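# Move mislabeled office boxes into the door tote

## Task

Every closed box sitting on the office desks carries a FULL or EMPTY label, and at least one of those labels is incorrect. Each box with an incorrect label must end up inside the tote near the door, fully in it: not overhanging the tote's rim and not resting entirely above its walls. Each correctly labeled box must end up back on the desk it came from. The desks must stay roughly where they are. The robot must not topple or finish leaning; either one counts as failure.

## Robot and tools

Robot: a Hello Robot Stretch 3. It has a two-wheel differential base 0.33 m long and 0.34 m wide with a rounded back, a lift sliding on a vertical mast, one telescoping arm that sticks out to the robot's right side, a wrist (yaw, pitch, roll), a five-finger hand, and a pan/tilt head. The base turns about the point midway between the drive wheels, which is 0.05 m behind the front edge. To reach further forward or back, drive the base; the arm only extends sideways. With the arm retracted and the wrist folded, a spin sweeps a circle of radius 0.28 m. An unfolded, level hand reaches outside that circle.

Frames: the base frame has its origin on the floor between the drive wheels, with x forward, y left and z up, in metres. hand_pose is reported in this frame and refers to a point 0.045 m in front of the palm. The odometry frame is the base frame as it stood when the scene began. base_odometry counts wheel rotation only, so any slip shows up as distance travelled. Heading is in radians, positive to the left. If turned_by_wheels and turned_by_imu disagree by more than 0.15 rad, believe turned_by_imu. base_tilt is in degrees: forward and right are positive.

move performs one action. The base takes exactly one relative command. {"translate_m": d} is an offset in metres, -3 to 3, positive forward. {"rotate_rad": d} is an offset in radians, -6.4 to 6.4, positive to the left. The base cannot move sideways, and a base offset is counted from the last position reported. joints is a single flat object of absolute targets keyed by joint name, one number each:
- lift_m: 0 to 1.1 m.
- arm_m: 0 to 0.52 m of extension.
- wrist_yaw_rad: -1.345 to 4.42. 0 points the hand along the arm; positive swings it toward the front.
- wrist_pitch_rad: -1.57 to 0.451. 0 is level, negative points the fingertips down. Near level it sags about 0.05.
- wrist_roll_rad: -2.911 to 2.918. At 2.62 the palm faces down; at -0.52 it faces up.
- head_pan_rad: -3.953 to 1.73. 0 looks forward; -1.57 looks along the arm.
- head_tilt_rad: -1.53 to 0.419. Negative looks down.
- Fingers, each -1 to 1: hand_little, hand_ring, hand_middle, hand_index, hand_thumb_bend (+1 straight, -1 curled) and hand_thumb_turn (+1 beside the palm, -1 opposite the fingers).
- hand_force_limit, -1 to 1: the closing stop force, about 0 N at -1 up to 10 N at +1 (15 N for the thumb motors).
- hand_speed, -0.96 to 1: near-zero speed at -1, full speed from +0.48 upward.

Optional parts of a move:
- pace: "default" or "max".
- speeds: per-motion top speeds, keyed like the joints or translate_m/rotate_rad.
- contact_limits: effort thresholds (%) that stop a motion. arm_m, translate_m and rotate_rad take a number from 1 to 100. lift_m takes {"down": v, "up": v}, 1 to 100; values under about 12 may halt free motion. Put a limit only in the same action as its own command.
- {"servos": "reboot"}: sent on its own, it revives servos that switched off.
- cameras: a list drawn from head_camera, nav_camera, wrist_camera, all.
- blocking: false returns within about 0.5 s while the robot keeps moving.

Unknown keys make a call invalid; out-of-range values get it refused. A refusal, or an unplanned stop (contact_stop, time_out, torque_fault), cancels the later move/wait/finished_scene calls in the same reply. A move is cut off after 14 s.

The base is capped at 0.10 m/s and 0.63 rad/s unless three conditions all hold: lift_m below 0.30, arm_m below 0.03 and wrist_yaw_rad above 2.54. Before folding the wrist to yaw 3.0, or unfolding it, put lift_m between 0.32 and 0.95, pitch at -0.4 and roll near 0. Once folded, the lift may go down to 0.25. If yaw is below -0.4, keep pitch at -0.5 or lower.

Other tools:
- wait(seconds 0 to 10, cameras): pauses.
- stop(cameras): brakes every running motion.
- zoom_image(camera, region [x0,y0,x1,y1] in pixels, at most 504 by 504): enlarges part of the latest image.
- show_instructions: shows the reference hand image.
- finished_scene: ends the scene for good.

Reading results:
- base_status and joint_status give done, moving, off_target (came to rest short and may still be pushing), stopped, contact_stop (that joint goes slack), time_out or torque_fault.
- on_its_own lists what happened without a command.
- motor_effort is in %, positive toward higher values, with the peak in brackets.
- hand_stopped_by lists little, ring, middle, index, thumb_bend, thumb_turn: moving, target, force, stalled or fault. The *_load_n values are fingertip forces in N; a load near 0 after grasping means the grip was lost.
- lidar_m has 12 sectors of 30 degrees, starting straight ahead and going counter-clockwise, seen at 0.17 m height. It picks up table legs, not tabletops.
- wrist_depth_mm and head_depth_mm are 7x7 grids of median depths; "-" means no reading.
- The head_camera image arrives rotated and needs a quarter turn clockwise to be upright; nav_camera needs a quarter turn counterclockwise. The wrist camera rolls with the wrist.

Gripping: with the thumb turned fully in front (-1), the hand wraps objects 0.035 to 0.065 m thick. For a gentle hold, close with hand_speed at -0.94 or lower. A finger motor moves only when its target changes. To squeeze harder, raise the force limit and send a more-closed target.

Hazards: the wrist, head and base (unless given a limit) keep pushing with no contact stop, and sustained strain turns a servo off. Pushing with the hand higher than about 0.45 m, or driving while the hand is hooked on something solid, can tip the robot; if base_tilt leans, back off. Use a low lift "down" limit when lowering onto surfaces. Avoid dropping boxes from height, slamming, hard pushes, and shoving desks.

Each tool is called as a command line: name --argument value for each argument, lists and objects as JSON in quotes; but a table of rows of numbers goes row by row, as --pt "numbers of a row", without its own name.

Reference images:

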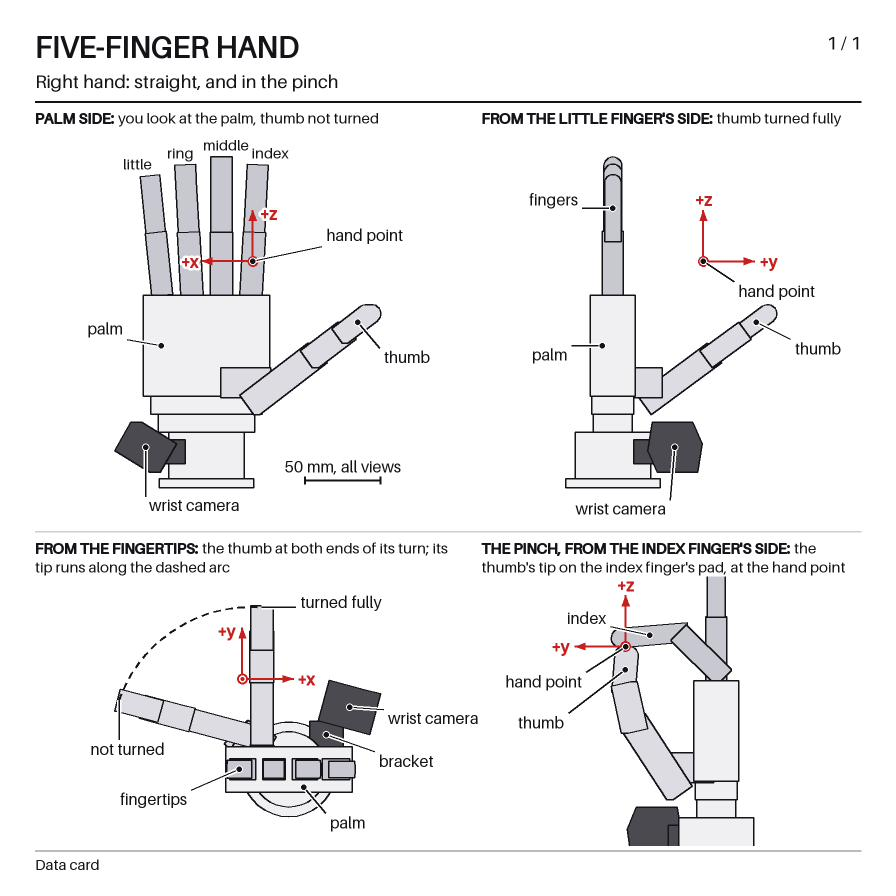

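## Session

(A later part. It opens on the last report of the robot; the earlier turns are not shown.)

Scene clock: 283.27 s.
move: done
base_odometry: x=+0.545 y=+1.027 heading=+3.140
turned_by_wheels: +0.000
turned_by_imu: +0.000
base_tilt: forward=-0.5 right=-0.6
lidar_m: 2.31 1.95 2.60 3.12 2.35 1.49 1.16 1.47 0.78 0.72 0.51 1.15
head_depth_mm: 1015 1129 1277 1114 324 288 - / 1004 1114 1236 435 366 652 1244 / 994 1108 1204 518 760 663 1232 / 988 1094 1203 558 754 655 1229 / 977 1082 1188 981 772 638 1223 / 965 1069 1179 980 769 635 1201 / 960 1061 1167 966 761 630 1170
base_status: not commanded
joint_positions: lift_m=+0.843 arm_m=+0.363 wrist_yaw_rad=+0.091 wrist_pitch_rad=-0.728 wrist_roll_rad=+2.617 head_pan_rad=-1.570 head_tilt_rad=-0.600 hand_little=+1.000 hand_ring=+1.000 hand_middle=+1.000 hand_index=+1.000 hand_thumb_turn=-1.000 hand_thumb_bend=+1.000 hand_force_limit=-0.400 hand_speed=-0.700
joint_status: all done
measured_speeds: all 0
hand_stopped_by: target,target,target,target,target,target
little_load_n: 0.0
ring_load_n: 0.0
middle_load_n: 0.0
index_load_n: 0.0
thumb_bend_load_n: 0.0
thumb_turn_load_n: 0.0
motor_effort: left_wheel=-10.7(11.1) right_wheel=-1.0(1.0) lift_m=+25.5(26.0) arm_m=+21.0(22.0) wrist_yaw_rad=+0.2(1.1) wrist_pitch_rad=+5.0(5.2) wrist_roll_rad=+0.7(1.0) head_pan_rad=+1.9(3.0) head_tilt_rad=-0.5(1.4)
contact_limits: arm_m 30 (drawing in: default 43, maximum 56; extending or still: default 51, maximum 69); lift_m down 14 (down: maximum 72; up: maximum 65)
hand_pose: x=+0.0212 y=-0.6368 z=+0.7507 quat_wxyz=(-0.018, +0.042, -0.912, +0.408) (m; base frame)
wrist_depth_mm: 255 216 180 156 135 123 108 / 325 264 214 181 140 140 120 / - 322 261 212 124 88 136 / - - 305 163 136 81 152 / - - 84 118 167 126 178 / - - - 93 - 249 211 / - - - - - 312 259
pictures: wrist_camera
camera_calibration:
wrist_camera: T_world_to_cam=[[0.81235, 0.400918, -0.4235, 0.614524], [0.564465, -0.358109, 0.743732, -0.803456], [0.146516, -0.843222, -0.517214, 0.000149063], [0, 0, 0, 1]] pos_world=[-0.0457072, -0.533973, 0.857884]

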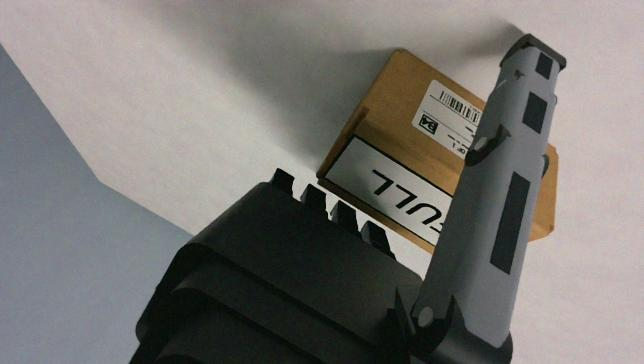

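move --joints '{"lift_m": 0.865}' --speeds '{"lift_m": 0.06}'

move --base '{"translate_m": 0.015}' --joints '{"arm_m": 0.374}'

move --joints '{"lift_m": 0.843}' --contact_limits '{"lift_m": {"down": 14}}' --speeds '{"lift_m": 0.04}' --cameras '["wrist_camera"]'

Scene clock: 286.37 s.
move: done
base_odometry: x=+0.545 y=+1.027 heading=+3.140
turned_by_wheels: +0.000
turned_by_imu: +0.000
base_tilt: forward=-0.3 right=-0.6
lidar_m: 2.31 1.94 2.61 3.12 2.34 1.48 1.16 1.48 0.79 0.72 0.51 1.15
head_depth_mm: 1014 1130 1276 1024 303 - 1220 / 1008 1121 1202 418 742 669 1242 / 994 1099 516 510 762 661 1235 / 983 1094 1196 583 759 655 1230 / 979 1077 1190 987 772 638 1229 / 964 1073 1178 977 770 634 1203 / 957 1060 1168 972 763 630 1172
base_status: not commanded
joint_positions: lift_m=+0.865 arm_m=+0.363 wrist_yaw_rad=+0.091 wrist_pitch_rad=-0.728 wrist_roll_rad=+2.617 head_pan_rad=-1.570 head_tilt_rad=-0.600 hand_little=+1.000 hand_ring=+1.000 hand_middle=+1.000 hand_index=+1.000 hand_thumb_turn=-1.000 hand_thumb_bend=+1.000 hand_force_limit=-0.400 hand_speed=-0.700
joint_status: all done
measured_speeds: all 0
hand_stopped_by: target,target,target,target,target,target
little_load_n: 0.0
ring_load_n: 0.0
middle_load_n: 0.0
index_load_n: 0.0
thumb_bend_load_n: 0.0
thumb_turn_load_n: 0.0
motor_effort: left_wheel=-10.0(11.2) right_wheel=-0.6(0.9) lift_m=+31.9(34.0) arm_m=+17.8(18.8) wrist_yaw_rad=+0.5(1.0) wrist_pitch_rad=+5.1(5.1) wrist_roll_rad=+0.5(1.1) head_pan_rad=+1.8(2.8) head_tilt_rad=-0.7(1.5)
contact_limits: arm_m 30 (drawing in: default 43, maximum 56; extending or still: default 51, maximum 69)
hand_pose: x=+0.0212 y=-0.6368 z=+0.7727 quat_wxyz=(-0.018, +0.042, -0.912, +0.408) (m; base frame)
wrist_depth_mm: 299 247 208 180 155 140 130 / - 302 252 209 140 147 142 / - - 303 248 142 88 157 / - - 124 289 168 81 178 / - - 84 120 221 228 206 / - - - 93 - 294 248 / - - - - - - 303
pictures: none

Scene clock: 287.37 s.
move: done
base_odometry: x=+0.530 y=+1.027 heading=+3.140
turned_by_wheels: +0.000
turned_by_imu: +0.000
base_tilt: forward=-0.3 right=-0.7
lidar_m: 2.30 1.94 2.60 3.14 2.37 1.49 1.17 1.49 0.79 0.72 0.50 1.13
head_depth_mm: 1015 1125 1279 984 303 - 1230 / 1008 1117 1188 425 724 669 1238 / 996 1103 515 530 785 665 1237 / 988 1090 1187 621 756 646 1233 / 971 1078 1196 987 773 638 1222 / 961 1069 1179 973 771 635 1197 / 954 1060 1163 969 763 632 1170
base_status: done
joint_positions: lift_m=+0.865 arm_m=+0.374 wrist_yaw_rad=+0.091 wrist_pitch_rad=-0.728 wrist_roll_rad=+2.617 head_pan_rad=-1.570 head_tilt_rad=-0.600 hand_little=+1.000 hand_ring=+1.000 hand_middle=+1.000 hand_index=+1.000 hand_thumb_turn=-1.000 hand_thumb_bend=+1.000 hand_force_limit=-0.400 hand_speed=-0.700
joint_status: all done
measured_speeds: all 0
hand_stopped_by: target,target,target,target,target,target
little_load_n: 0.0
ring_load_n: 0.0
middle_load_n: 0.0
index_load_n: 0.0
thumb_bend_load_n: 0.0
thumb_turn_load_n: 0.0
motor_effort: left_wheel=+3.2(7.4) right_wheel=+8.1(11.8) lift_m=+29.5(31.8) arm_m=+24.3(26.4) wrist_yaw_rad=+0.9(1.2) wrist_pitch_rad=+4.9(5.2) wrist_roll_rad=+0.8(1.0) head_pan_rad=+1.7(2.8) head_tilt_rad=-1.5(2.2)
hand_pose: x=+0.0212 y=-0.6478 z=+0.7727 quat_wxyz=(-0.018, +0.042, -0.912, +0.408) (m; base frame)
wrist_depth_mm: 299 250 209 179 132 140 130 / - 306 248 206 126 125 142 / - - 302 243 140 89 157 / - - 124 291 169 81 180 / - - 84 120 220 228 207 / - - - 93 - 295 248 / - - - - - - 299
pictures: none

Scene clock: 288.40 s.
move: done
base_odometry: x=+0.530 y=+1.027 heading=+3.140
turned_by_wheels: +0.000
turned_by_imu: +0.000
base_tilt: forward=-0.2 right=-0.7
lidar_m: 2.30 1.94 2.60 3.14 2.38 1.50 1.17 1.49 0.79 0.72 0.50 1.13
head_depth_mm: 1017 1126 1279 1024 325 288 - / 1004 1115 1228 438 363 651 1234 / 992 1103 1180 522 764 663 1242 / 985 1098 1197 598 758 643 1237 / 977 1079 1196 982 772 638 1226 / 968 1071 1185 979 768 633 1199 / 960 1058 1168 967 763 631 1161
base_status: not commanded
joint_positions: lift_m=+0.843 arm_m=+0.374 wrist_yaw_rad=+0.091 wrist_pitch_rad=-0.728 wrist_roll_rad=+2.617 head_pan_rad=-1.570 head_tilt_rad=-0.600 hand_little=+1.000 hand_ring=+1.000 hand_middle=+1.000 hand_index=+1.000 hand_thumb_turn=-1.000 hand_thumb_bend=+1.000 hand_force_limit=-0.400 hand_speed=-0.700
joint_status: all done
measured_speeds: all 0
hand_stopped_by: target,target,target,target,target,target
little_load_n: 0.0
ring_load_n: 0.0
middle_load_n: -0.5
index_load_n: 0.0
thumb_bend_load_n: 0.0
thumb_turn_load_n: 0.0
motor_effort: left_wheel=+4.0(4.5) right_wheel=+8.1(8.2) lift_m=+25.6(29.3) arm_m=+24.2(24.5) wrist_yaw_rad=+0.4(1.2) wrist_pitch_rad=+4.9(5.2) wrist_roll_rad=+0.9(1.0) head_pan_rad=+1.6(2.8) head_tilt_rad=-0.8(2.0)
contact_limits: lift_m down 14 (down: maximum 72; up: maximum 65)
hand_pose: x=+0.0212 y=-0.6478 z=+0.7507 quat_wxyz=(-0.018, +0.042, -0.912, +0.408) (m; base frame)
wrist_depth_mm: 259 215 178 153 129 123 107 / 320 263 214 177 118 123 120 / - 320 263 139 115 89 135 / - - 306 158 137 81 153 / - - 84 117 174 194 178 / - - - 93 - 248 210 / - - - - - 310 258
pictures: wrist_camera
camera_calibration:
wrist_camera: T_world_to_cam=[[0.812356, 0.400885, -0.423521, 0.618934], [0.56446, -0.358079, 0.74375, -0.807395], [0.146504, -0.84325, -0.517171, -0.00917937], [0, 0, 0, 1]] pos_world=[-0.0457072, -0.544973, 0.857884]

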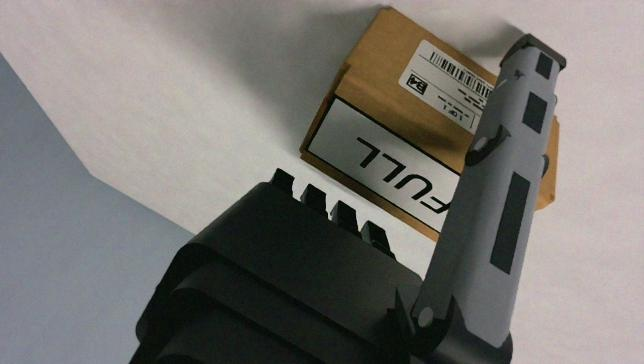

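move --joints '{"hand_index": 0.45, "hand_middle": 0.5, "hand_ring": 0.45, "hand_thumb_bend": 0.75, "hand_speed": -0.7, "hand_force_limit": -0.6}'

move --joints '{"hand_index": -0.4, "hand_middle": -0.4, "hand_ring": -0.4, "hand_thumb_bend": 0.0, "hand_speed": -0.9, "hand_force_limit": -0.4}' --cameras '["wrist_camera"]'

Scene clock: 289.73 s.
move: done
base_odometry: x=+0.530 y=+1.027 heading=+3.140
turned_by_wheels: +0.000
turned_by_imu: +0.000
base_tilt: forward=-0.5 right=-0.5
lidar_m: 2.30 1.93 2.60 3.12 2.37 1.50 1.17 1.49 0.79 0.72 0.50 1.13
head_depth_mm: 1015 1130 1262 1024 324 288 - / 1007 1119 1222 437 363 653 1234 / 1000 1100 1185 524 763 662 1238 / 982 1091 1197 599 760 642 1234 / 975 1084 1193 986 774 638 1236 / 967 1071 1175 974 771 637 1187 / 952 1059 1164 971 765 632 1167
base_status: not commanded
joint_positions: lift_m=+0.843 arm_m=+0.374 wrist_yaw_rad=+0.091 wrist_pitch_rad=-0.728 wrist_roll_rad=+2.617 head_pan_rad=-1.570 head_tilt_rad=-0.600 hand_little=+1.000 hand_ring=+0.450 hand_middle=+0.500 hand_index=+0.450 hand_thumb_turn=-1.000 hand_thumb_bend=+0.750 hand_force_limit=-0.600 hand_speed=-0.700
joint_status: all done
measured_speeds: all 0
hand_stopped_by: target,target,target,target,target,target
little_load_n: 0.0
ring_load_n: 0.0
middle_load_n: 0.0
index_load_n: 0.0
thumb_bend_load_n: 0.0
thumb_turn_load_n: 0.0
motor_effort: left_wheel=+3.9(4.4) right_wheel=+7.9(8.5) lift_m=+25.3(25.9) arm_m=+23.9(24.2) wrist_yaw_rad=+0.8(1.1) wrist_pitch_rad=+5.1(5.3) wrist_roll_rad=+0.7(1.2) head_pan_rad=+2.1(2.6) head_tilt_rad=-1.6(1.9)
contact_limits: lift_m down 14 (down: maximum 72; up: maximum 65)
hand_pose: x=+0.0212 y=-0.6478 z=+0.7507 quat_wxyz=(-0.018, +0.042, -0.912, +0.408) (m; base frame)
wrist_depth_mm: 258 216 179 154 129 122 107 / 322 262 213 177 118 125 120 / - 320 262 139 115 101 135 / - - 306 159 136 85 154 / - - 83 117 168 188 178 / - - - 93 - 245 209 / - - - - - 310 258
pictures: none

Scene clock: 293.13 s.
move: off_target
base_odometry: x=+0.530 y=+1.027 heading=+3.140
turned_by_wheels: +0.000
turned_by_imu: +0.000
base_tilt: forward=-0.3 right=-0.6
lidar_m: 2.30 1.94 2.60 3.14 2.37 1.50 1.17 1.49 0.79 0.72 0.50 1.13
head_depth_mm: 1012 1121 1280 1022 324 288 - / 1002 1117 1224 437 363 652 1236 / 994 1104 1187 524 766 664 1246 / 983 1087 1193 601 758 641 1239 / 974 1079 1190 984 776 638 1219 / 962 1071 1183 978 771 636 1206 / 953 1056 1163 961 761 630 1167
base_status: not commanded
joint_positions: lift_m=+0.843 arm_m=+0.374 wrist_yaw_rad=+0.091 wrist_pitch_rad=-0.725 wrist_roll_rad=+2.617 head_pan_rad=-1.570 head_tilt_rad=-0.600 hand_little=+1.000 hand_ring=+0.265 hand_middle=+0.270 hand_index=+0.275 hand_thumb_turn=-1.000 hand_thumb_bend=+0.663 hand_force_limit=-0.400 hand_speed=-0.900
joint_status: hand_ring off_target (ended at +0.265, target -0.400); hand_middle off_target (ended at +0.270, target -0.400); hand_index off_target (ended at +0.275, target -0.400); hand_thumb_bend off_target (ended at +0.663, target +0.000); the others done
measured_speeds: all 0
hand_stopped_by: target,force,force,force,force,target
little_load_n: 0.0
ring_load_n: 2.0
middle_load_n: 5.5
index_load_n: 0.5
thumb_bend_load_n: 10.0
thumb_turn_load_n: 1.5
motor_effort: left_wheel=+3.6(4.7) right_wheel=+8.3(8.3) lift_m=+25.7(26.0) arm_m=+22.8(23.9) wrist_yaw_rad=+0.8(1.1) wrist_pitch_rad=+4.3(5.1) wrist_roll_rad=+1.2(1.2) head_pan_rad=+1.4(2.7) head_tilt_rad=-1.6(2.3)
contact_limits: lift_m down 14 (down: maximum 72; up: maximum 65)
hand_pose: x=+0.0213 y=-0.6487 z=+0.7512 quat_wxyz=(-0.018, +0.042, -0.911, +0.410) (m; base frame)
wrist_depth_mm: 265 216 181 154 132 123 108 / 322 264 214 178 120 127 120 / - 322 265 140 118 101 136 / - - 309 158 137 87 153 / - - 84 120 163 190 180 / - - - 93 - 247 211 / - - - - - 302 258
pictures: wrist_camera
camera_calibration:
wrist_camera: T_world_to_cam=[[0.812507, 0.399348, -0.42468, 0.619342], [0.564187, -0.35534, 0.74527, -0.807474], [0.146717, -0.845136, -0.514023, -0.0132699], [0, 0, 0, 1]] pos_world=[-0.0457069, -0.545476, 0.857987]

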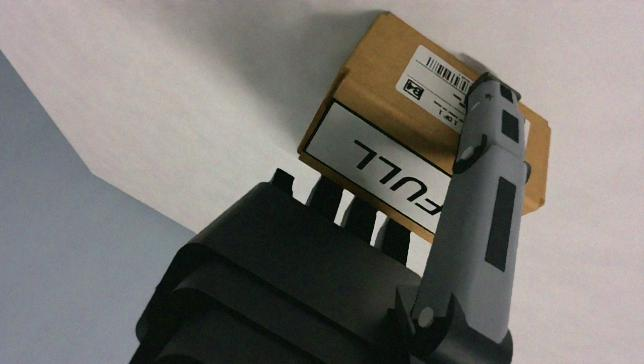

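move --joints '{"lift_m": 0.883}' --speeds '{"lift_m": 0.04}' --cameras '["wrist_camera"]'

move --joints '{"wrist_pitch_rad": 0.0}'

wait --seconds 0.3

Scene clock: 294.80 s.
move: done
base_odometry: x=+0.530 y=+1.027 heading=+3.140
turned_by_wheels: +0.000
turned_by_imu: +0.000
base_tilt: forward=-0.3 right=-0.7
lidar_m: 2.30 1.94 2.60 3.13 2.36 1.49 1.17 1.49 0.79 0.72 0.50 1.13
head_depth_mm: 1014 1130 1256 348 292 - 1255 / 1005 1120 510 403 766 668 1241 / 996 1108 498 613 787 662 1248 / 978 1097 1185 623 757 642 1231 / 977 1079 1182 990 774 637 1229 / 966 1068 1181 977 769 636 1195 / 956 1054 1162 961 766 631 1163
base_status: not commanded
joint_positions: lift_m=+0.883 arm_m=+0.374 wrist_yaw_rad=+0.091 wrist_pitch_rad=-0.725 wrist_roll_rad=+2.617 head_pan_rad=-1.570 head_tilt_rad=-0.600 hand_little=+1.000 hand_ring=+0.265 hand_middle=+0.270 hand_index=+0.275 hand_thumb_turn=-1.000 hand_thumb_bend=+0.663 hand_force_limit=-0.400 hand_speed=-0.900
joint_status: all done
measured_speeds: all 0
hand_stopped_by: target,force,force,force,force,target
little_load_n: 0.0
ring_load_n: 1.5
middle_load_n: 5.5
index_load_n: 1.0
thumb_bend_load_n: 10.0
thumb_turn_load_n: 1.5
motor_effort: left_wheel=+3.5(4.2) right_wheel=+8.0(8.3) lift_m=+31.7(34.3) arm_m=+22.8(23.1) wrist_yaw_rad=+1.0(1.0) wrist_pitch_rad=+4.3(4.6) wrist_roll_rad=+0.8(1.1) head_pan_rad=+1.2(2.1) head_tilt_rad=-2.0(2.8)
hand_pose: x=+0.0213 y=-0.6487 z=+0.7912 quat_wxyz=(-0.018, +0.042, -0.911, +0.410) (m; base frame)
wrist_depth_mm: 327 280 233 203 167 159 142 / - 325 280 231 120 168 157 / - - 327 138 118 101 175 / - - - 156 136 87 199 / - - 84 120 164 248 233 / - - - 93 - 319 274 / - - - - - - 323
pictures: wrist_camera
camera_calibration:
wrist_camera: T_world_to_cam=[[0.812499, 0.399386, -0.42466, 0.636291], [0.5642, -0.355402, 0.74523, -0.837246], [0.146709, -0.845092, -0.514097, 0.00746544], [0, 0, 0, 1]] pos_world=[-0.0457069, -0.545376, 0.897987]

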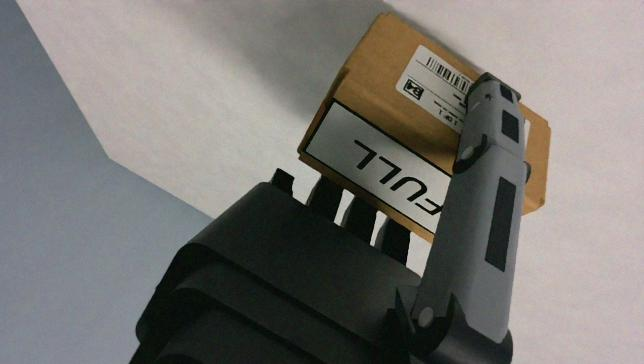

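Scene clock: 295.97 s.
move: done
base_odometry: x=+0.530 y=+1.027 heading=+3.140
turned_by_wheels: +0.000
turned_by_imu: +0.000
base_tilt: forward=-0.4 right=-0.5
lidar_m: 2.30 1.93 2.60 3.12 2.37 1.50 1.17 1.49 0.79 0.72 0.50 1.13
head_depth_mm: 1012 1132 1255 348 293 - 1250 / 997 1116 509 403 766 666 1244 / 992 1102 498 895 786 662 1238 / 983 1084 702 918 781 643 1233 / 972 1079 1183 986 772 638 1230 / 961 1067 1191 972 767 634 1195 / 957 1053 1161 967 764 629 1169
base_status: not commanded
joint_positions: lift_m=+0.883 arm_m=+0.374 wrist_yaw_rad=+0.091 wrist_pitch_rad=-0.050 wrist_roll_rad=+2.617 head_pan_rad=-1.570 head_tilt_rad=-0.600 hand_little=+1.000 hand_ring=+0.265 hand_middle=+0.270 hand_index=+0.275 hand_thumb_turn=-1.000 hand_thumb_bend=+0.663 hand_force_limit=-0.400 hand_speed=-0.900
joint_status: all done
measured_speeds: all 0
hand_stopped_by: target,force,force,force,force,target
little_load_n: 0.0
ring_load_n: 1.5
middle_load_n: 5.5
index_load_n: 1.0
thumb_bend_load_n: 10.0
thumb_turn_load_n: 1.5
motor_effort: left_wheel=+4.2(4.4) right_wheel=+8.0(8.2) lift_m=+28.6(31.6) arm_m=+22.6(22.7) wrist_yaw_rad=+0.7(1.2) wrist_pitch_rad=+8.9(9.7) wrist_roll_rad=+0.8(1.3) head_pan_rad=+1.6(2.4) head_tilt_rad=-2.4(2.8)
hand_pose: x=+0.0318 y=-0.7631 z=+0.9248 quat_wxyz=(-0.031, +0.034, -0.724, +0.688) (m; base frame)
wrist_depth_mm: - - - - 130 338 298 / - - - - 120 117 339 / - - - 135 117 100 - / - - - 156 136 87 - / - - 84 120 164 - - / - - - 93 - - - / - - - - - - -
pictures: none

Scene clock: 296.27 s.
base_odometry: x=+0.530 y=+1.027 heading=+3.140
turned_by_wheels: +0.000
turned_by_imu: +0.000
base_tilt: forward=-0.4 right=-0.7
lidar_m: 2.29 1.94 2.60 3.14 2.37 1.49 1.17 1.49 0.79 0.72 0.50 1.13
head_depth_mm: 1017 1126 1253 349 292 - 1255 / 1003 1113 511 404 764 665 1240 / 991 1104 498 900 791 662 1243 / 980 1092 701 922 782 643 1237 / 975 1079 1181 986 772 636 1231 / 962 1067 1182 973 768 633 1198 / 957 1060 1167 966 761 629 1169
base_status: not commanded
joint_positions: lift_m=+0.883 arm_m=+0.374 wrist_yaw_rad=+0.091 wrist_pitch_rad=-0.050 wrist_roll_rad=+2.617 head_pan_rad=-1.570 head_tilt_rad=-0.600 hand_little=+1.000 hand_ring=+0.265 hand_middle=+0.270 hand_index=+0.275 hand_thumb_turn=-1.000 hand_thumb_bend=+0.663 hand_force_limit=-0.400 hand_speed=-0.900
joint_status: all done
measured_speeds: all 0
hand_stopped_by: target,force,force,force,force,target
little_load_n: 0.0
ring_load_n: 1.5
middle_load_n: 5.5
index_load_n: 0.5
thumb_bend_load_n: 10.0
thumb_turn_load_n: 1.5
motor_effort: left_wheel=+3.1(4.4) right_wheel=+8.0(8.2) lift_m=+27.8(31.6) arm_m=+22.2(22.7) wrist_yaw_rad=+0.4(1.2) wrist_pitch_rad=+8.8(9.7) wrist_roll_rad=+0.6(1.3) head_pan_rad=+1.6(2.4) head_tilt_rad=-2.2(2.8)
hand_pose: x=+0.0318 y=-0.7631 z=+0.9248 quat_wxyz=(-0.031, +0.034, -0.724, +0.688) (m; base frame)
wrist_depth_mm: - - - - 130 332 297 / - - - - 120 118 337 / - - - 135 118 99 - / - - - 156 137 87 - / - - 84 120 163 - - / - - - 93 - - - / - - - - - - -
wait: 0.30 s; at rest by 0.27 s
pictures: none

move --joints '{"wrist_pitch_rad": -0.7, "lift_m": 0.95, "head_pan_rad": 1.4, "head_tilt_rad": -0.4}'

move --joints '{"arm_m": 0.02, "head_pan_rad": -2.6}' --cameras '["nav_camera", "wrist_camera"]'

Scene clock: 299.77 s.
move: done
base_odometry: x=+0.530 y=+1.027 heading=+3.140
turned_by_wheels: +0.000
turned_by_imu: +0.000
base_tilt: forward=-0.3 right=-0.7
lidar_m: 2.30 1.93 2.59 3.12 2.37 1.49 1.17 1.49 0.79 0.72 0.50 1.13
head_depth_mm: 3491 3762 3948 3418 2349 1773 1431 / 3469 3703 - 3352 2332 1768 1420 / 3340 3673 3928 3321 2296 1739 1417 / 3232 3495 3802 3329 2262 1745 1395 / 3183 3357 3594 3229 2234 1717 1392 / 3069 3274 3543 3190 2207 1707 1384 / 2966 3155 3482 3100 2214 1689 1376
base_status: not commanded
joint_positions: lift_m=+0.950 arm_m=+0.374 wrist_yaw_rad=+0.091 wrist_pitch_rad=-0.723 wrist_roll_rad=+2.617 head_pan_rad=+1.411 head_tilt_rad=-0.400 hand_little=+1.000 hand_ring=+0.265 hand_middle=+0.270 hand_index=+0.275 hand_thumb_turn=-1.000 hand_thumb_bend=+0.663 hand_force_limit=-0.400 hand_speed=-0.900
joint_status: all done
measured_speeds: translate_m=+0.000 rotate_rad=+0.000 lift_m=+0.000 arm_m=+0.000 wrist_yaw_rad=+0.000 wrist_pitch_rad=+0.000 wrist_roll_rad=+0.000 head_pan_rad=-0.024 head_tilt_rad=+0.000
hand_stopped_by: target,force,force,force,force,target
little_load_n: 0.0
ring_load_n: 1.5
middle_load_n: 5.5
index_load_n: 0.5
thumb_bend_load_n: 10.0
thumb_turn_load_n: 1.5
motor_effort: left_wheel=+3.2(4.9) right_wheel=+7.8(8.4) lift_m=+31.9(34.8) arm_m=+21.2(22.4) wrist_yaw_rad=+0.5(1.2) wrist_pitch_rad=+3.9(9.5) wrist_roll_rad=+0.7(1.3) head_pan_rad=-2.7(5.6) head_tilt_rad=+3.9(4.5)
hand_pose: x=+0.0213 y=-0.6492 z=+0.8584 quat_wxyz=(-0.018, +0.042, -0.911, +0.411) (m; base frame)
wrist_depth_mm: - - 319 280 233 218 199 / - - - 314 120 232 217 / - - - 134 118 101 242 / - - - 156 136 87 278 / - - 83 119 163 76 319 / - - - 93 - - - / - - - - - - -
pictures: none

Scene clock: 303.57 s.
move: done
base_odometry: x=+0.530 y=+1.027 heading=+3.140
turned_by_wheels: +0.000
turned_by_imu: +0.000
base_tilt: forward=-0.4 right=-0.6
lidar_m: 2.30 1.93 2.60 3.14 2.37 1.50 1.17 1.49 0.79 0.72 0.50 1.13
head_depth_mm: 1213 1296 1384 1476 1592 1687 1425 / 1270 1351 1444 1545 1681 1739 1422 / 1326 1411 1507 1645 1769 1739 1445 / 1377 1479 1576 1712 1885 1715 1483 / 1431 1551 1664 1819 1970 1723 - / 1501 1622 1747 1912 2049 1818 - / 1512 1580 1688 1775 1907 1835 -
base_status: not commanded
joint_positions: lift_m=+0.950 arm_m=+0.020 wrist_yaw_rad=+0.091 wrist_pitch_rad=-0.723 wrist_roll_rad=+2.617 head_pan_rad=-2.607 head_tilt_rad=-0.400 hand_little=+1.000 hand_ring=+0.265 hand_middle=+0.270 hand_index=+0.275 hand_thumb_turn=-1.000 hand_thumb_bend=+0.663 hand_force_limit=-0.400 hand_speed=-0.900
joint_status: all done
measured_speeds: all 0
hand_stopped_by: target,force,force,force,force,target
little_load_n: 0.0
ring_load_n: 1.5
middle_load_n: 5.5
index_load_n: 1.0
thumb_bend_load_n: 10.0
thumb_turn_load_n: 1.5
motor_effort: left_wheel=+2.8(4.3) right_wheel=+8.2(8.5) lift_m=+30.3(32.0) arm_m=-24.1(26.9) wrist_yaw_rad=+0.5(1.3) wrist_pitch_rad=+4.1(4.3) wrist_roll_rad=+0.8(1.3) head_pan_rad=+1.4(6.9) head_tilt_rad=+3.2(4.6)
hand_pose: x=+0.0213 y=-0.2950 z=+0.8583 quat_wxyz=(-0.018, +0.042, -0.911, +0.410) (m; base frame)
wrist_depth_mm: - - 321 302 915 848 809 / - - - 118 120 878 878 / - - - 134 118 101 963 / - - - 156 136 87 - / - - 84 120 163 76 323 / - - - 93 - - - / - - - - - - -
pictures: nav_camera (sideways), wrist_camera
camera_calibration:
nav_camera: T_world_to_cam=[[-0.279045, -0.212802, 0.936402, -1.17665], [-0.485713, 0.872477, 0.0535339, -0.0139595], [-0.828382, -0.439884, -0.346822, 0.422428], [0, 0, 0, 1]] pos_world=[0.0148135, -0.0523943, 1.24907]
wrist_camera: T_world_to_cam=[[0.812558, 0.398877, -0.425026, 0.523618], [0.564088, -0.354458, 0.745764, -0.761833], [0.146815, -0.845729, -0.513019, 0.339731], [0, 0, 0, 1]] pos_world=[-0.0456068, -0.191576, 0.964987]

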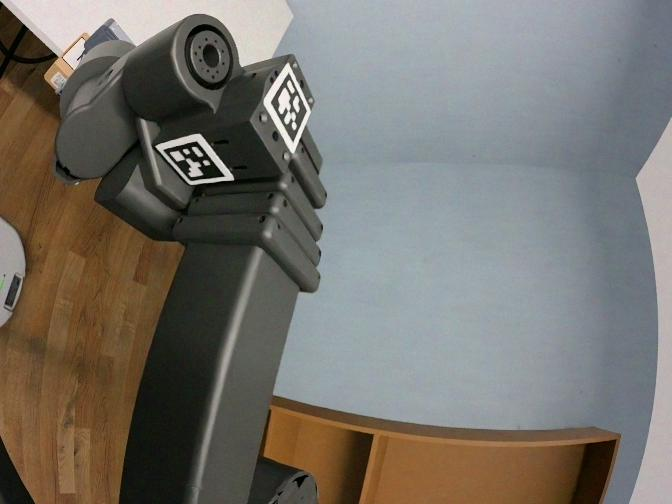

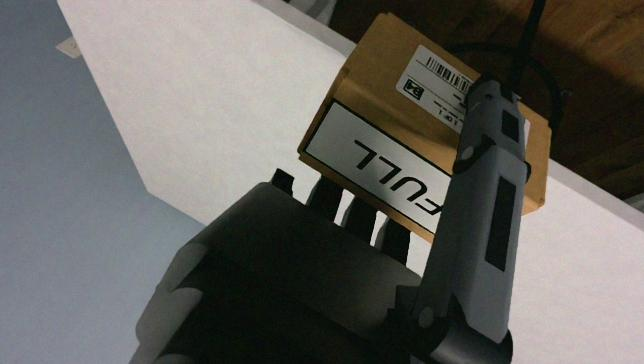

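move --base '{"rotate_rad": 2.4}' --joints '{"head_pan_rad": 0.0, "head_tilt_rad": -0.35}' --cameras '["nav_camera", "head_camera"]'

Scene clock: 308.80 s.
move: done
base_odometry: x=+0.530 y=+1.027 heading=-0.744
turned_by_wheels: +2.399
turned_by_imu: +2.436
base_tilt: forward=-0.3 right=-0.5
lidar_m: 1.50 1.17 1.47 1.41 1.17 0.50 0.77 2.12 1.93 2.57 3.31 3.13
head_depth_mm: 2815 3139 3577 3644 2545 1875 1482 / 2356 2641 2867 3188 2505 1865 1475 / 2078 2294 2515 2758 2479 1866 1473 / 1899 2017 2210 2380 2449 1831 1458 / 1704 1829 1964 2104 2216 1812 1456 / 1298 1392 1480 1588 1759 1736 1435 / 1374 1453 1518 1592 1754 1638 1422
base_status: done
joint_positions: lift_m=+0.950 arm_m=+0.020 wrist_yaw_rad=+0.091 wrist_pitch_rad=-0.723 wrist_roll_rad=+2.617 head_pan_rad=+0.001 head_tilt_rad=-0.349 hand_little=+1.000 hand_ring=+0.265 hand_middle=+0.270 hand_index=+0.275 hand_thumb_turn=-1.000 hand_thumb_bend=+0.663 hand_force_limit=-0.400 hand_speed=-0.900
joint_status: all done
measured_speeds: all 0
hand_stopped_by: target,force,force,force,force,target
little_load_n: 0.0
ring_load_n: 1.5
middle_load_n: 5.5
index_load_n: 1.0
thumb_bend_load_n: 10.0
thumb_turn_load_n: 1.5
motor_effort: left_wheel=-11.4(15.3) right_wheel=+9.6(15.3) lift_m=+28.2(30.3) arm_m=-24.3(24.6) wrist_yaw_rad=+0.5(1.2) wrist_pitch_rad=+4.2(4.3) wrist_roll_rad=+0.5(1.2) head_pan_rad=-2.4(6.2) head_tilt_rad=+2.8(6.2)
hand_pose: x=+0.0213 y=-0.2950 z=+0.8583 quat_wxyz=(-0.018, +0.042, -0.911, +0.410) (m; base frame)
wrist_depth_mm: - - - - 916 867 782 / - - - 117 120 911 881 / - - - 134 117 101 964 / - - - 156 136 87 - / - - 84 119 163 - - / - - - 93 - - - / - - - - - - -
pictures: head_camera (sideways), nav_camera (sideways)
camera_calibration:
head_camera: T_world_to_cam=[[-0.366824, -0.0672854, -0.927854, 1.23605], [-0.00452051, 0.997498, -0.0705486, 0.0944826], [0.930279, -0.0216846, -0.366211, 0.424152], [0, 0, 0, 1]] pos_world=[0.0592606, -0.00188052, 1.30887]
nav_camera: T_world_to_cam=[[0.300902, 0.0411461, 0.952767, -1.20157], [-0.0284252, -0.998238, 0.052087, -0.014899], [0.953231, -0.0427557, -0.299202, 0.34953], [0, 0, 0, 1]] pos_world=[0.027948, 0.0495116, 1.25017]

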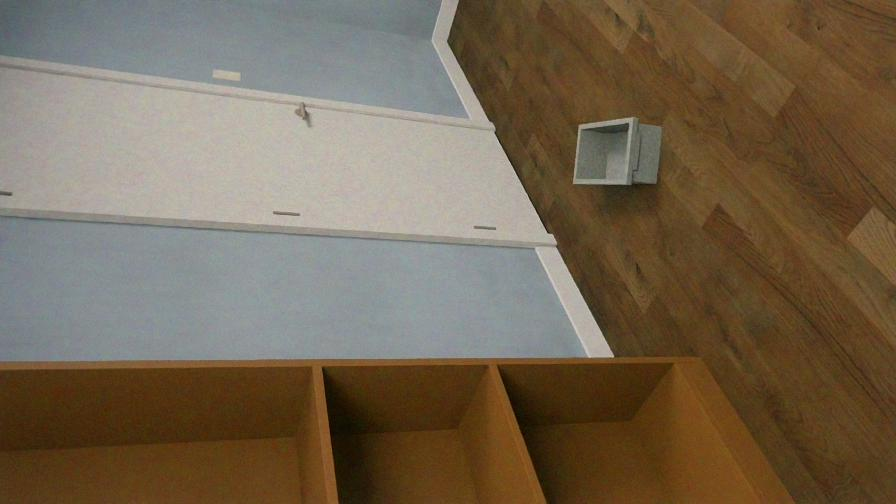

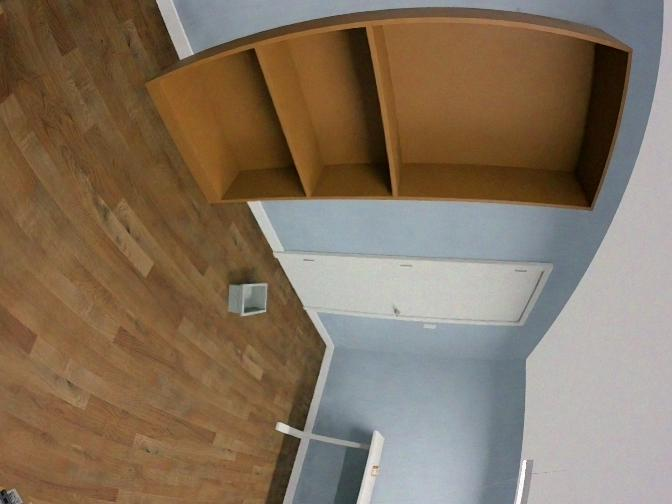

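move --base '{"rotate_rad": -0.254}' --joints '{"head_pan_rad": 0.0, "head_tilt_rad": -0.5}'

move --base '{"translate_m": 1.15}' --joints '{"head_tilt_rad": -1.0, "head_pan_rad": -0.2}' --cameras '["head_camera", "wrist_camera"]'

Scene clock: 314.03 s.
move: done
base_odometry: x=+0.530 y=+1.027 heading=-0.997
turned_by_wheels: -0.253
turned_by_imu: -0.257
base_tilt: forward=-0.3 right=-0.5
lidar_m: 2.21 1.50 1.17 1.51 0.79 0.72 0.50 1.13 2.30 1.93 2.61 3.30
head_depth_mm: 3059 3301 3544 2749 2040 1606 1330 / 3253 3464 3734 2747 2011 1600 1311 / 3235 3588 3870 2713 2004 1592 1317 / 2754 3103 3351 2624 1982 1584 1314 / 2285 2514 2764 2648 1965 1571 1309 / 1992 2152 2304 2454 1959 1559 1290 / 1781 1890 2037 2189 1935 1540 1284
base_status: done
joint_positions: lift_m=+0.950 arm_m=+0.020 wrist_yaw_rad=+0.091 wrist_pitch_rad=-0.723 wrist_roll_rad=+2.617 head_pan_rad=+0.000 head_tilt_rad=-0.499 hand_little=+1.000 hand_ring=+0.265 hand_middle=+0.270 hand_index=+0.275 hand_thumb_turn=-1.000 hand_thumb_bend=+0.663 hand_force_limit=-0.400 hand_speed=-0.900
joint_status: all done
measured_speeds: all 0
hand_stopped_by: target,force,force,force,force,target
little_load_n: 0.0
ring_load_n: 1.5
middle_load_n: 5.5
index_load_n: 0.5
thumb_bend_load_n: 10.0
thumb_turn_load_n: 1.5
motor_effort: left_wheel=+10.5(15.3) right_wheel=-10.5(13.5) lift_m=+26.3(26.8) arm_m=-23.6(23.9) wrist_yaw_rad=+0.6(0.8) wrist_pitch_rad=+4.0(4.3) wrist_roll_rad=+0.8(1.3) head_pan_rad=-2.1(6.1) head_tilt_rad=-3.5(3.6)
hand_pose: x=+0.0213 y=-0.2950 z=+0.8583 quat_wxyz=(-0.018, +0.042, -0.911, +0.410) (m; base frame)
wrist_depth_mm: - - - - 953 878 790 / - - - 117 120 950 874 / - - - 134 118 101 953 / - - - 155 136 87 - / - - 84 120 163 - - / - - - 93 - - - / - - - - - - -
pictures: none

Scene clock: 326.67 s.
move: done
base_odometry: x=+1.154 y=+0.061 heading=-0.997
turned_by_wheels: +0.000
turned_by_imu: -0.003
base_tilt: forward=-0.4 right=-0.7
lidar_m: 1.40 1.00 0.64 0.92 1.19 1.77 1.66 2.96 2.41 2.50 2.58 2.10
head_depth_mm: 2336 2050 1742 1529 1362 1230 1130 / 2364 2029 1746 1546 1365 1230 1119 / 2400 2001 1739 1523 1354 1218 1118 / 2371 2001 1717 1509 1349 1213 1112 / 2252 1982 1707 1512 1329 1208 1098 / 1921 1909 1703 1448 1315 1208 1101 / 1552 1712 1669 1502 1331 1197 1094
base_status: done
joint_positions: lift_m=+0.950 arm_m=+0.020 wrist_yaw_rad=+0.091 wrist_pitch_rad=-0.723 wrist_roll_rad=+2.617 head_pan_rad=-0.200 head_tilt_rad=-1.000 hand_little=+1.000 hand_ring=+0.265 hand_middle=+0.270 hand_index=+0.275 hand_thumb_turn=-1.000 hand_thumb_bend=+0.663 hand_force_limit=-0.400 hand_speed=-0.900
joint_status: all done
measured_speeds: all 0
hand_stopped_by: target,force,force,force,force,target
little_load_n: 0.0
ring_load_n: 1.5
middle_load_n: 5.5
index_load_n: 0.5
thumb_bend_load_n: 10.0
thumb_turn_load_n: 1.5
motor_effort: left_wheel=+7.9(15.0) right_wheel=+2.7(7.9) lift_m=+25.8(26.3) arm_m=-23.7(24.0) wrist_yaw_rad=+0.9(1.0) wrist_pitch_rad=+4.2(4.3) wrist_roll_rad=+0.5(1.3) head_pan_rad=+2.1(6.4) head_tilt_rad=+0.2(6.4)
hand_pose: x=+0.0213 y=-0.2950 z=+0.8583 quat_wxyz=(-0.018, +0.042, -0.911, +0.410) (m; base frame)
wrist_depth_mm: - - - - 945 873 777 / - - - 117 120 940 843 / - - - 134 118 101 980 / - - - 156 136 87 - / - - 84 120 164 - - / - - - 93 - - - / - - - - - - -
pictures: head_camera (sideways), wrist_camera
camera_calibration:
head_camera: T_world_to_cam=[[-0.850027, 0.103951, -0.516381, 0.702712], [0.153424, 0.986688, -0.0539281, 0.0717852], [0.503901, -0.125065, -0.854659, 1.06203], [0, 0, 0, 1]] pos_world=[0.0511524, -0.0110538, 1.27441]
wrist_camera: T_world_to_cam=[[0.812465, 0.399058, -0.425034, 0.523656], [0.564171, -0.354314, 0.74577, -0.761806], [0.14701, -0.845703, -0.513005, 0.339731], [0, 0, 0, 1]] pos_world=[-0.0456067, -0.191576, 0.964987]

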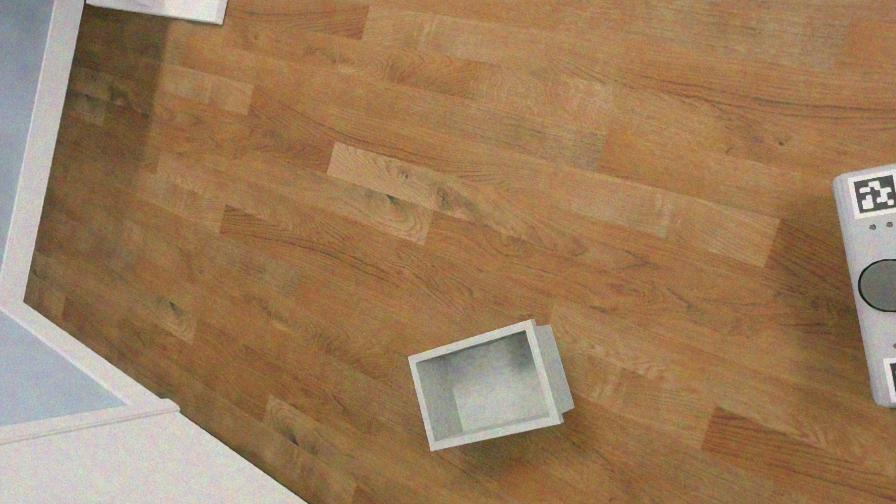

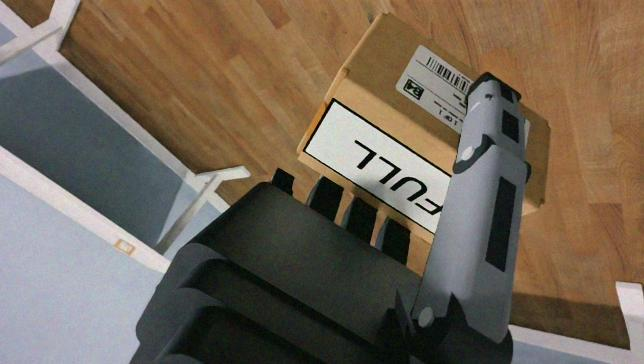

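move --base '{"translate_m": 0.21}'

move --base '{"rotate_rad": 1.70}' --joints '{"head_tilt_rad": -0.9, "head_pan_rad": -1.57, "wrist_yaw_rad": 0.0}' --cameras '["head_camera"]'

Scene clock: 330.93 s.
move: done
base_odometry: x=+1.268 y=-0.115 heading=-0.997
turned_by_wheels: +0.000
turned_by_imu: -0.001
base_tilt: forward=-0.2 right=-0.7
lidar_m: 1.26 0.90 0.86 0.60 1.08 1.97 2.04 3.09 2.54 2.53 2.49 1.92
head_depth_mm: 2205 2049 1745 1535 1366 1237 1123 / 2204 2002 1749 1525 1354 1224 1119 / 2252 2001 1741 1532 1358 1222 1114 / 2304 2009 1725 1518 1362 1220 1112 / 2200 1977 1718 1507 1330 1208 1105 / 1738 1869 1693 1493 1319 1194 1098 / 1401 1540 1620 1488 1314 1202 1097
base_status: done
joint_positions: lift_m=+0.950 arm_m=+0.020 wrist_yaw_rad=+0.091 wrist_pitch_rad=-0.723 wrist_roll_rad=+2.617 head_pan_rad=-0.200 head_tilt_rad=-1.000 hand_little=+1.000 hand_ring=+0.265 hand_middle=+0.270 hand_index=+0.275 hand_thumb_turn=-1.000 hand_thumb_bend=+0.663 hand_force_limit=-0.400 hand_speed=-0.900
joint_status: not commanded
measured_speeds: all 0
hand_stopped_by: target,force,force,force,force,target
little_load_n: 0.0
ring_load_n: 1.5
middle_load_n: 5.5
index_load_n: 0.5
thumb_bend_load_n: 10.0
thumb_turn_load_n: 1.5
motor_effort: left_wheel=+10.8(14.1) right_wheel=-0.9(8.5) lift_m=+25.9(26.2) arm_m=-23.5(24.0) wrist_yaw_rad=+0.3(0.7) wrist_pitch_rad=+4.1(4.4) wrist_roll_rad=+0.8(1.2) head_pan_rad=+1.6(3.9) head_tilt_rad=-0.1(1.2)
hand_pose: x=+0.0213 y=-0.2950 z=+0.8583 quat_wxyz=(-0.018, +0.042, -0.911, +0.410) (m; base frame)
wrist_depth_mm: - - - - 918 880 801 / - - - 117 121 938 859 / - - - 134 117 101 966 / - - - 156 137 87 - / - - 84 119 162 - - / - - - 93 - - - / - - - - - - -
pictures: none

Scene clock: 334.73 s.
move: done
base_odometry: x=+1.268 y=-0.115 heading=+0.703
turned_by_wheels: +1.699
turned_by_imu: +1.726
base_tilt: forward=-0.3 right=-0.7
lidar_m: 0.60 1.17 1.97 2.29 2.53 2.54 3.11 1.92 1.93 1.10 0.87 0.77
head_depth_mm: 2207 2362 - - - 1234 1131 / 1877 2215 2010 - - 1240 1130 / 1523 1906 1987 - - 1236 1124 / 1306 1547 1813 1656 - 1214 1125 / 1144 1328 1557 1626 1355 1202 1117 / 1017 1157 1334 1551 1403 1242 1111 / 914 1030 1187 1391 1392 1237 1107
base_status: done
joint_positions: lift_m=+0.950 arm_m=+0.020 wrist_yaw_rad=+0.001 wrist_pitch_rad=-0.723 wrist_roll_rad=+2.617 head_pan_rad=-1.571 head_tilt_rad=-0.899 hand_little=+1.000 hand_ring=+0.265 hand_middle=+0.270 hand_index=+0.275 hand_thumb_turn=-1.000 hand_thumb_bend=+0.663 hand_force_limit=-0.400 hand_speed=-0.900
joint_status: all done
measured_speeds: all 0
hand_stopped_by: target,force,force,force,force,target
little_load_n: 0.0
ring_load_n: 1.5
middle_load_n: 5.5
index_load_n: 1.0
thumb_bend_load_n: 10.0
thumb_turn_load_n: 1.5
motor_effort: left_wheel=-11.5(14.5) right_wheel=+9.7(15.3) lift_m=+26.2(26.5) arm_m=-23.9(24.5) wrist_yaw_rad=-1.2(3.7) wrist_pitch_rad=+4.1(4.3) wrist_roll_rad=+0.6(1.2) head_pan_rad=+2.4(5.6) head_tilt_rad=-0.7(2.4)
hand_pose: x=+0.0094 y=-0.2983 z=+0.8583 quat_wxyz=(+0.000, +0.001, -0.912, +0.411) (m; base frame)
wrist_depth_mm: - - - - 843 880 763 / - - - 117 120 901 885 / - - - 135 118 101 - / - - - 155 136 86 - / - - 84 119 163 - - / - - - 93 - - - / - - - - - - -
pictures: head_camera (sideways)
camera_calibration:
head_camera: T_world_to_cam=[[-0.0665089, 0.797558, -0.599564, 0.806325], [0.997524, 0.0393745, -0.0582769, 0.0722795], [-0.0228717, -0.601956, -0.798202, 0.99192], [0, 0, 0, 1]] pos_world=[0.00421422, -0.0488455, 1.27941]

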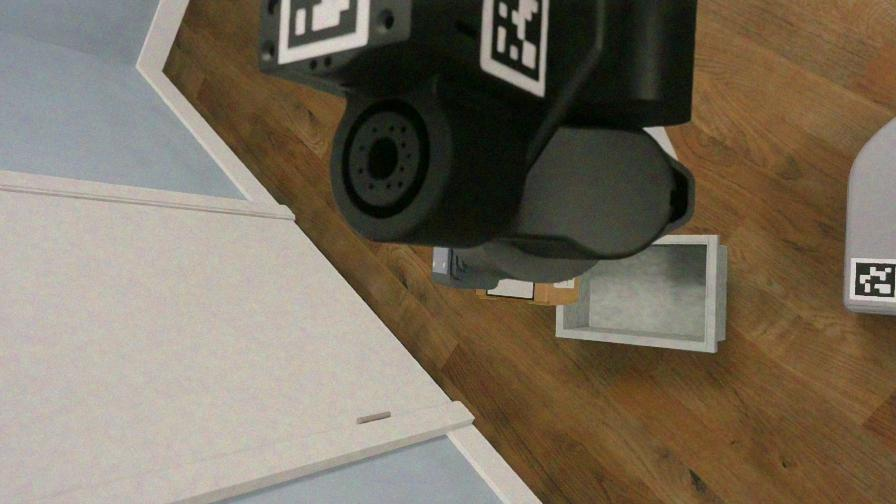

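move --base '{"translate_m": 0.028}' --joints '{"arm_m": 0.295, "wrist_yaw_rad": 0.03, "lift_m": 0.6}' --cameras '["head_camera"]'

move --joints '{"lift_m": 0.27}' --cameras '["head_camera", "wrist_camera"]'

Scene clock: 340.03 s.
move: done
base_odometry: x=+1.290 y=-0.097 heading=+0.702
turned_by_wheels: +0.000
turned_by_imu: +0.000
base_tilt: forward=-0.4 right=-0.7
lidar_m: 0.57 1.15 1.95 2.27 2.55 2.57 3.14 1.95 1.94 1.07 0.85 0.72
head_depth_mm: 2181 2367 1950 1656 1432 1276 1133 / 1809 2210 1938 1613 546 460 403 / 1470 1825 1934 615 1396 1237 1108 / 1262 1499 1785 715 1369 1213 1121 / 1112 1278 1523 1615 1378 1222 1118 / 985 1122 1287 1516 1400 1242 1118 / 885 1004 1154 1354 1391 1237 1110
base_status: done
joint_positions: lift_m=+0.600 arm_m=+0.295 wrist_yaw_rad=+0.029 wrist_pitch_rad=-0.725 wrist_roll_rad=+2.617 head_pan_rad=-1.570 head_tilt_rad=-0.899 hand_little=+1.000 hand_ring=+0.265 hand_middle=+0.270 hand_index=+0.275 hand_thumb_turn=-1.000 hand_thumb_bend=+0.663 hand_force_limit=-0.400 hand_speed=-0.900
joint_status: all done
measured_speeds: all 0
hand_stopped_by: target,force,force,force,force,target
little_load_n: 0.0
ring_load_n: 1.5
middle_load_n: 5.5
index_load_n: 0.5
thumb_bend_load_n: 10.0
thumb_turn_load_n: 1.5
motor_effort: left_wheel=+1.7(9.7) right_wheel=+8.1(13.3) lift_m=+26.4(26.8) arm_m=+23.3(26.8) wrist_yaw_rad=+0.9(4.0) wrist_pitch_rad=+4.4(4.6) wrist_roll_rad=+0.6(1.1) head_pan_rad=+2.2(3.5) head_tilt_rad=-3.6(4.1)
hand_pose: x=+0.0131 y=-0.5721 z=+0.5082 quat_wxyz=(-0.005, +0.014, -0.912, +0.410) (m; base frame)
wrist_depth_mm: - 987 811 701 587 560 493 / - - 978 118 120 593 557 / - - - 134 118 101 624 / - - - 155 136 87 - / - - 84 119 163 - - / - - - 93 - - - / - - - - - - -
pictures: head_camera (sideways)
camera_calibration:
head_camera: T_world_to_cam=[[-0.0676253, 0.797474, -0.599552, 0.806311], [0.997468, 0.0407951, -0.0582453, 0.0723031], [-0.0219903, -0.601973, -0.798213, 0.99193], [0, 0, 0, 1]] pos_world=[0.00421983, -0.0488461, 1.27941]

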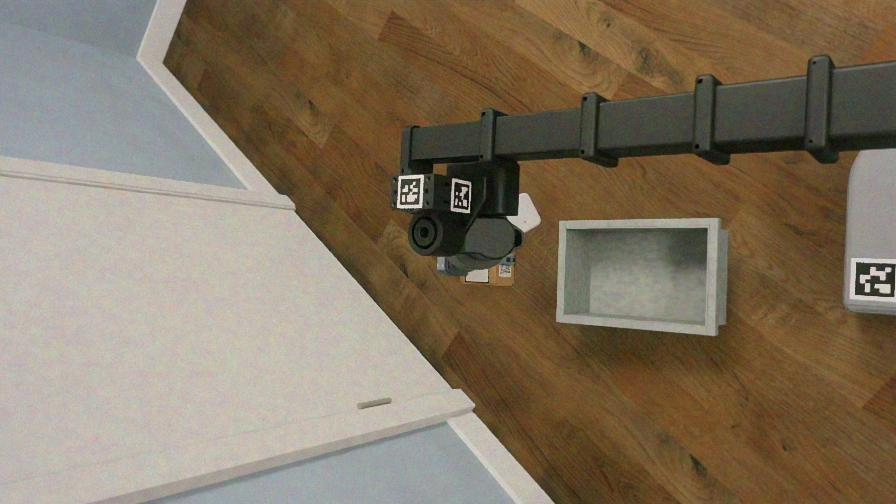

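Scene clock: 343.87 s.
move: done
base_odometry: x=+1.290 y=-0.097 heading=+0.702
turned_by_wheels: +0.000
turned_by_imu: +0.000
base_tilt: forward=-0.3 right=-0.7
lidar_m: 0.57 1.15 1.96 2.28 2.56 2.56 3.14 1.94 1.94 0.54 0.85 0.72
head_depth_mm: 2181 2368 1942 1646 1433 1270 1139 / 1827 2198 1951 1642 1430 1266 1135 / 1470 1812 1946 1637 1406 1187 706 / 1264 1496 1783 1642 1150 1203 1125 / 1121 1281 1522 1622 1372 1228 1114 / 986 1123 1291 1513 1401 1236 1112 / 887 1004 1151 1355 1395 1240 1108
base_status: not commanded
joint_positions: lift_m=+0.270 arm_m=+0.295 wrist_yaw_rad=+0.029 wrist_pitch_rad=-0.725 wrist_roll_rad=+2.617 head_pan_rad=-1.570 head_tilt_rad=-0.899 hand_little=+1.000 hand_ring=+0.265 hand_middle=+0.270 hand_index=+0.275 hand_thumb_turn=-1.000 hand_thumb_bend=+0.663 hand_force_limit=-0.400 hand_speed=-0.900
joint_status: all done
measured_speeds: all 0
hand_stopped_by: target,force,force,force,force,target
little_load_n: 0.0
ring_load_n: 1.5
middle_load_n: 5.5
index_load_n: 0.5
thumb_bend_load_n: 10.0
thumb_turn_load_n: 1.5
motor_effort: left_wheel=+2.8(3.4) right_wheel=+8.2(8.5) lift_m=+25.5(27.2) arm_m=+20.8(23.8) wrist_yaw_rad=+0.9(1.4) wrist_pitch_rad=+4.4(4.6) wrist_roll_rad=+0.7(1.2) head_pan_rad=+2.2(3.4) head_tilt_rad=-6.2(6.2)
hand_pose: x=+0.0131 y=-0.5721 z=+0.1782 quat_wxyz=(-0.005, +0.014, -0.912, +0.410) (m; base frame)
wrist_depth_mm: 558 452 381 321 130 - - / 701 550 453 118 119 118 - / - 743 559 136 118 99 188 / - - 686 156 137 87 196 / - - 84 119 164 396 376 / - - - 93 - 501 438 / - - - - - - 456
pictures: head_camera (sideways), wrist_camera
camera_calibration:
head_camera: T_world_to_cam=[[-0.0676253, 0.797474, -0.599552, 0.806311], [0.997468, 0.0407951, -0.0582453, 0.0723031], [-0.0219903, -0.601973, -0.798213, 0.99193], [0, 0, 0, 1]] pos_world=[0.00421983, -0.0488461, 1.27941]
wrist_camera: T_world_to_cam=[[0.835772, 0.348103, -0.424628, 0.322319], [0.540986, -0.389789, 0.74525, -0.368033], [0.0939084, -0.852577, -0.514094, -0.245395], [0, 0, 0, 1]] pos_world=[-0.0472395, -0.464874, 0.284987]

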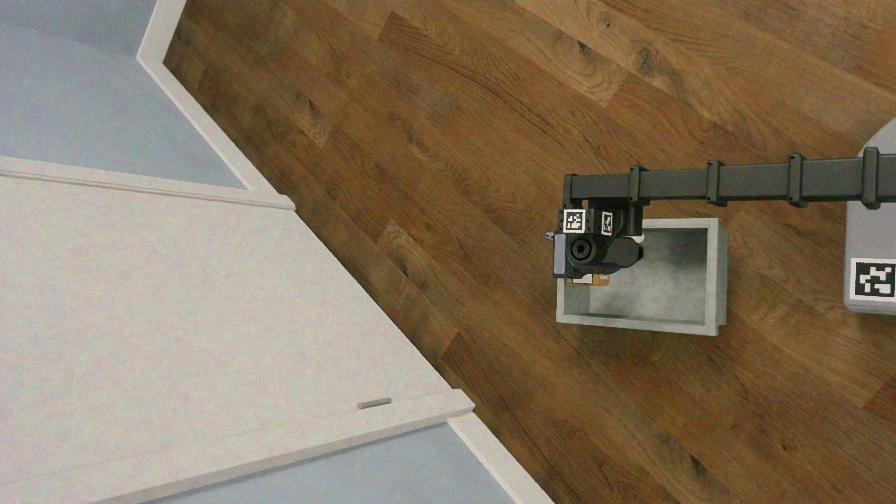

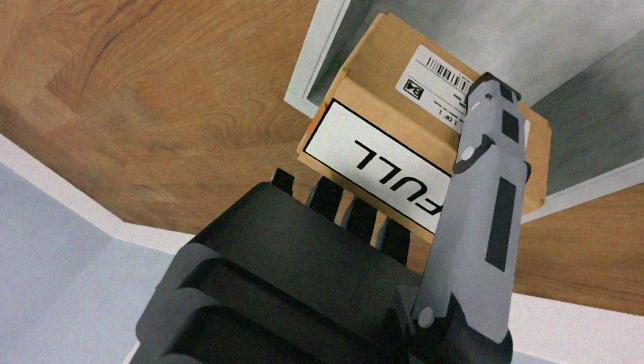

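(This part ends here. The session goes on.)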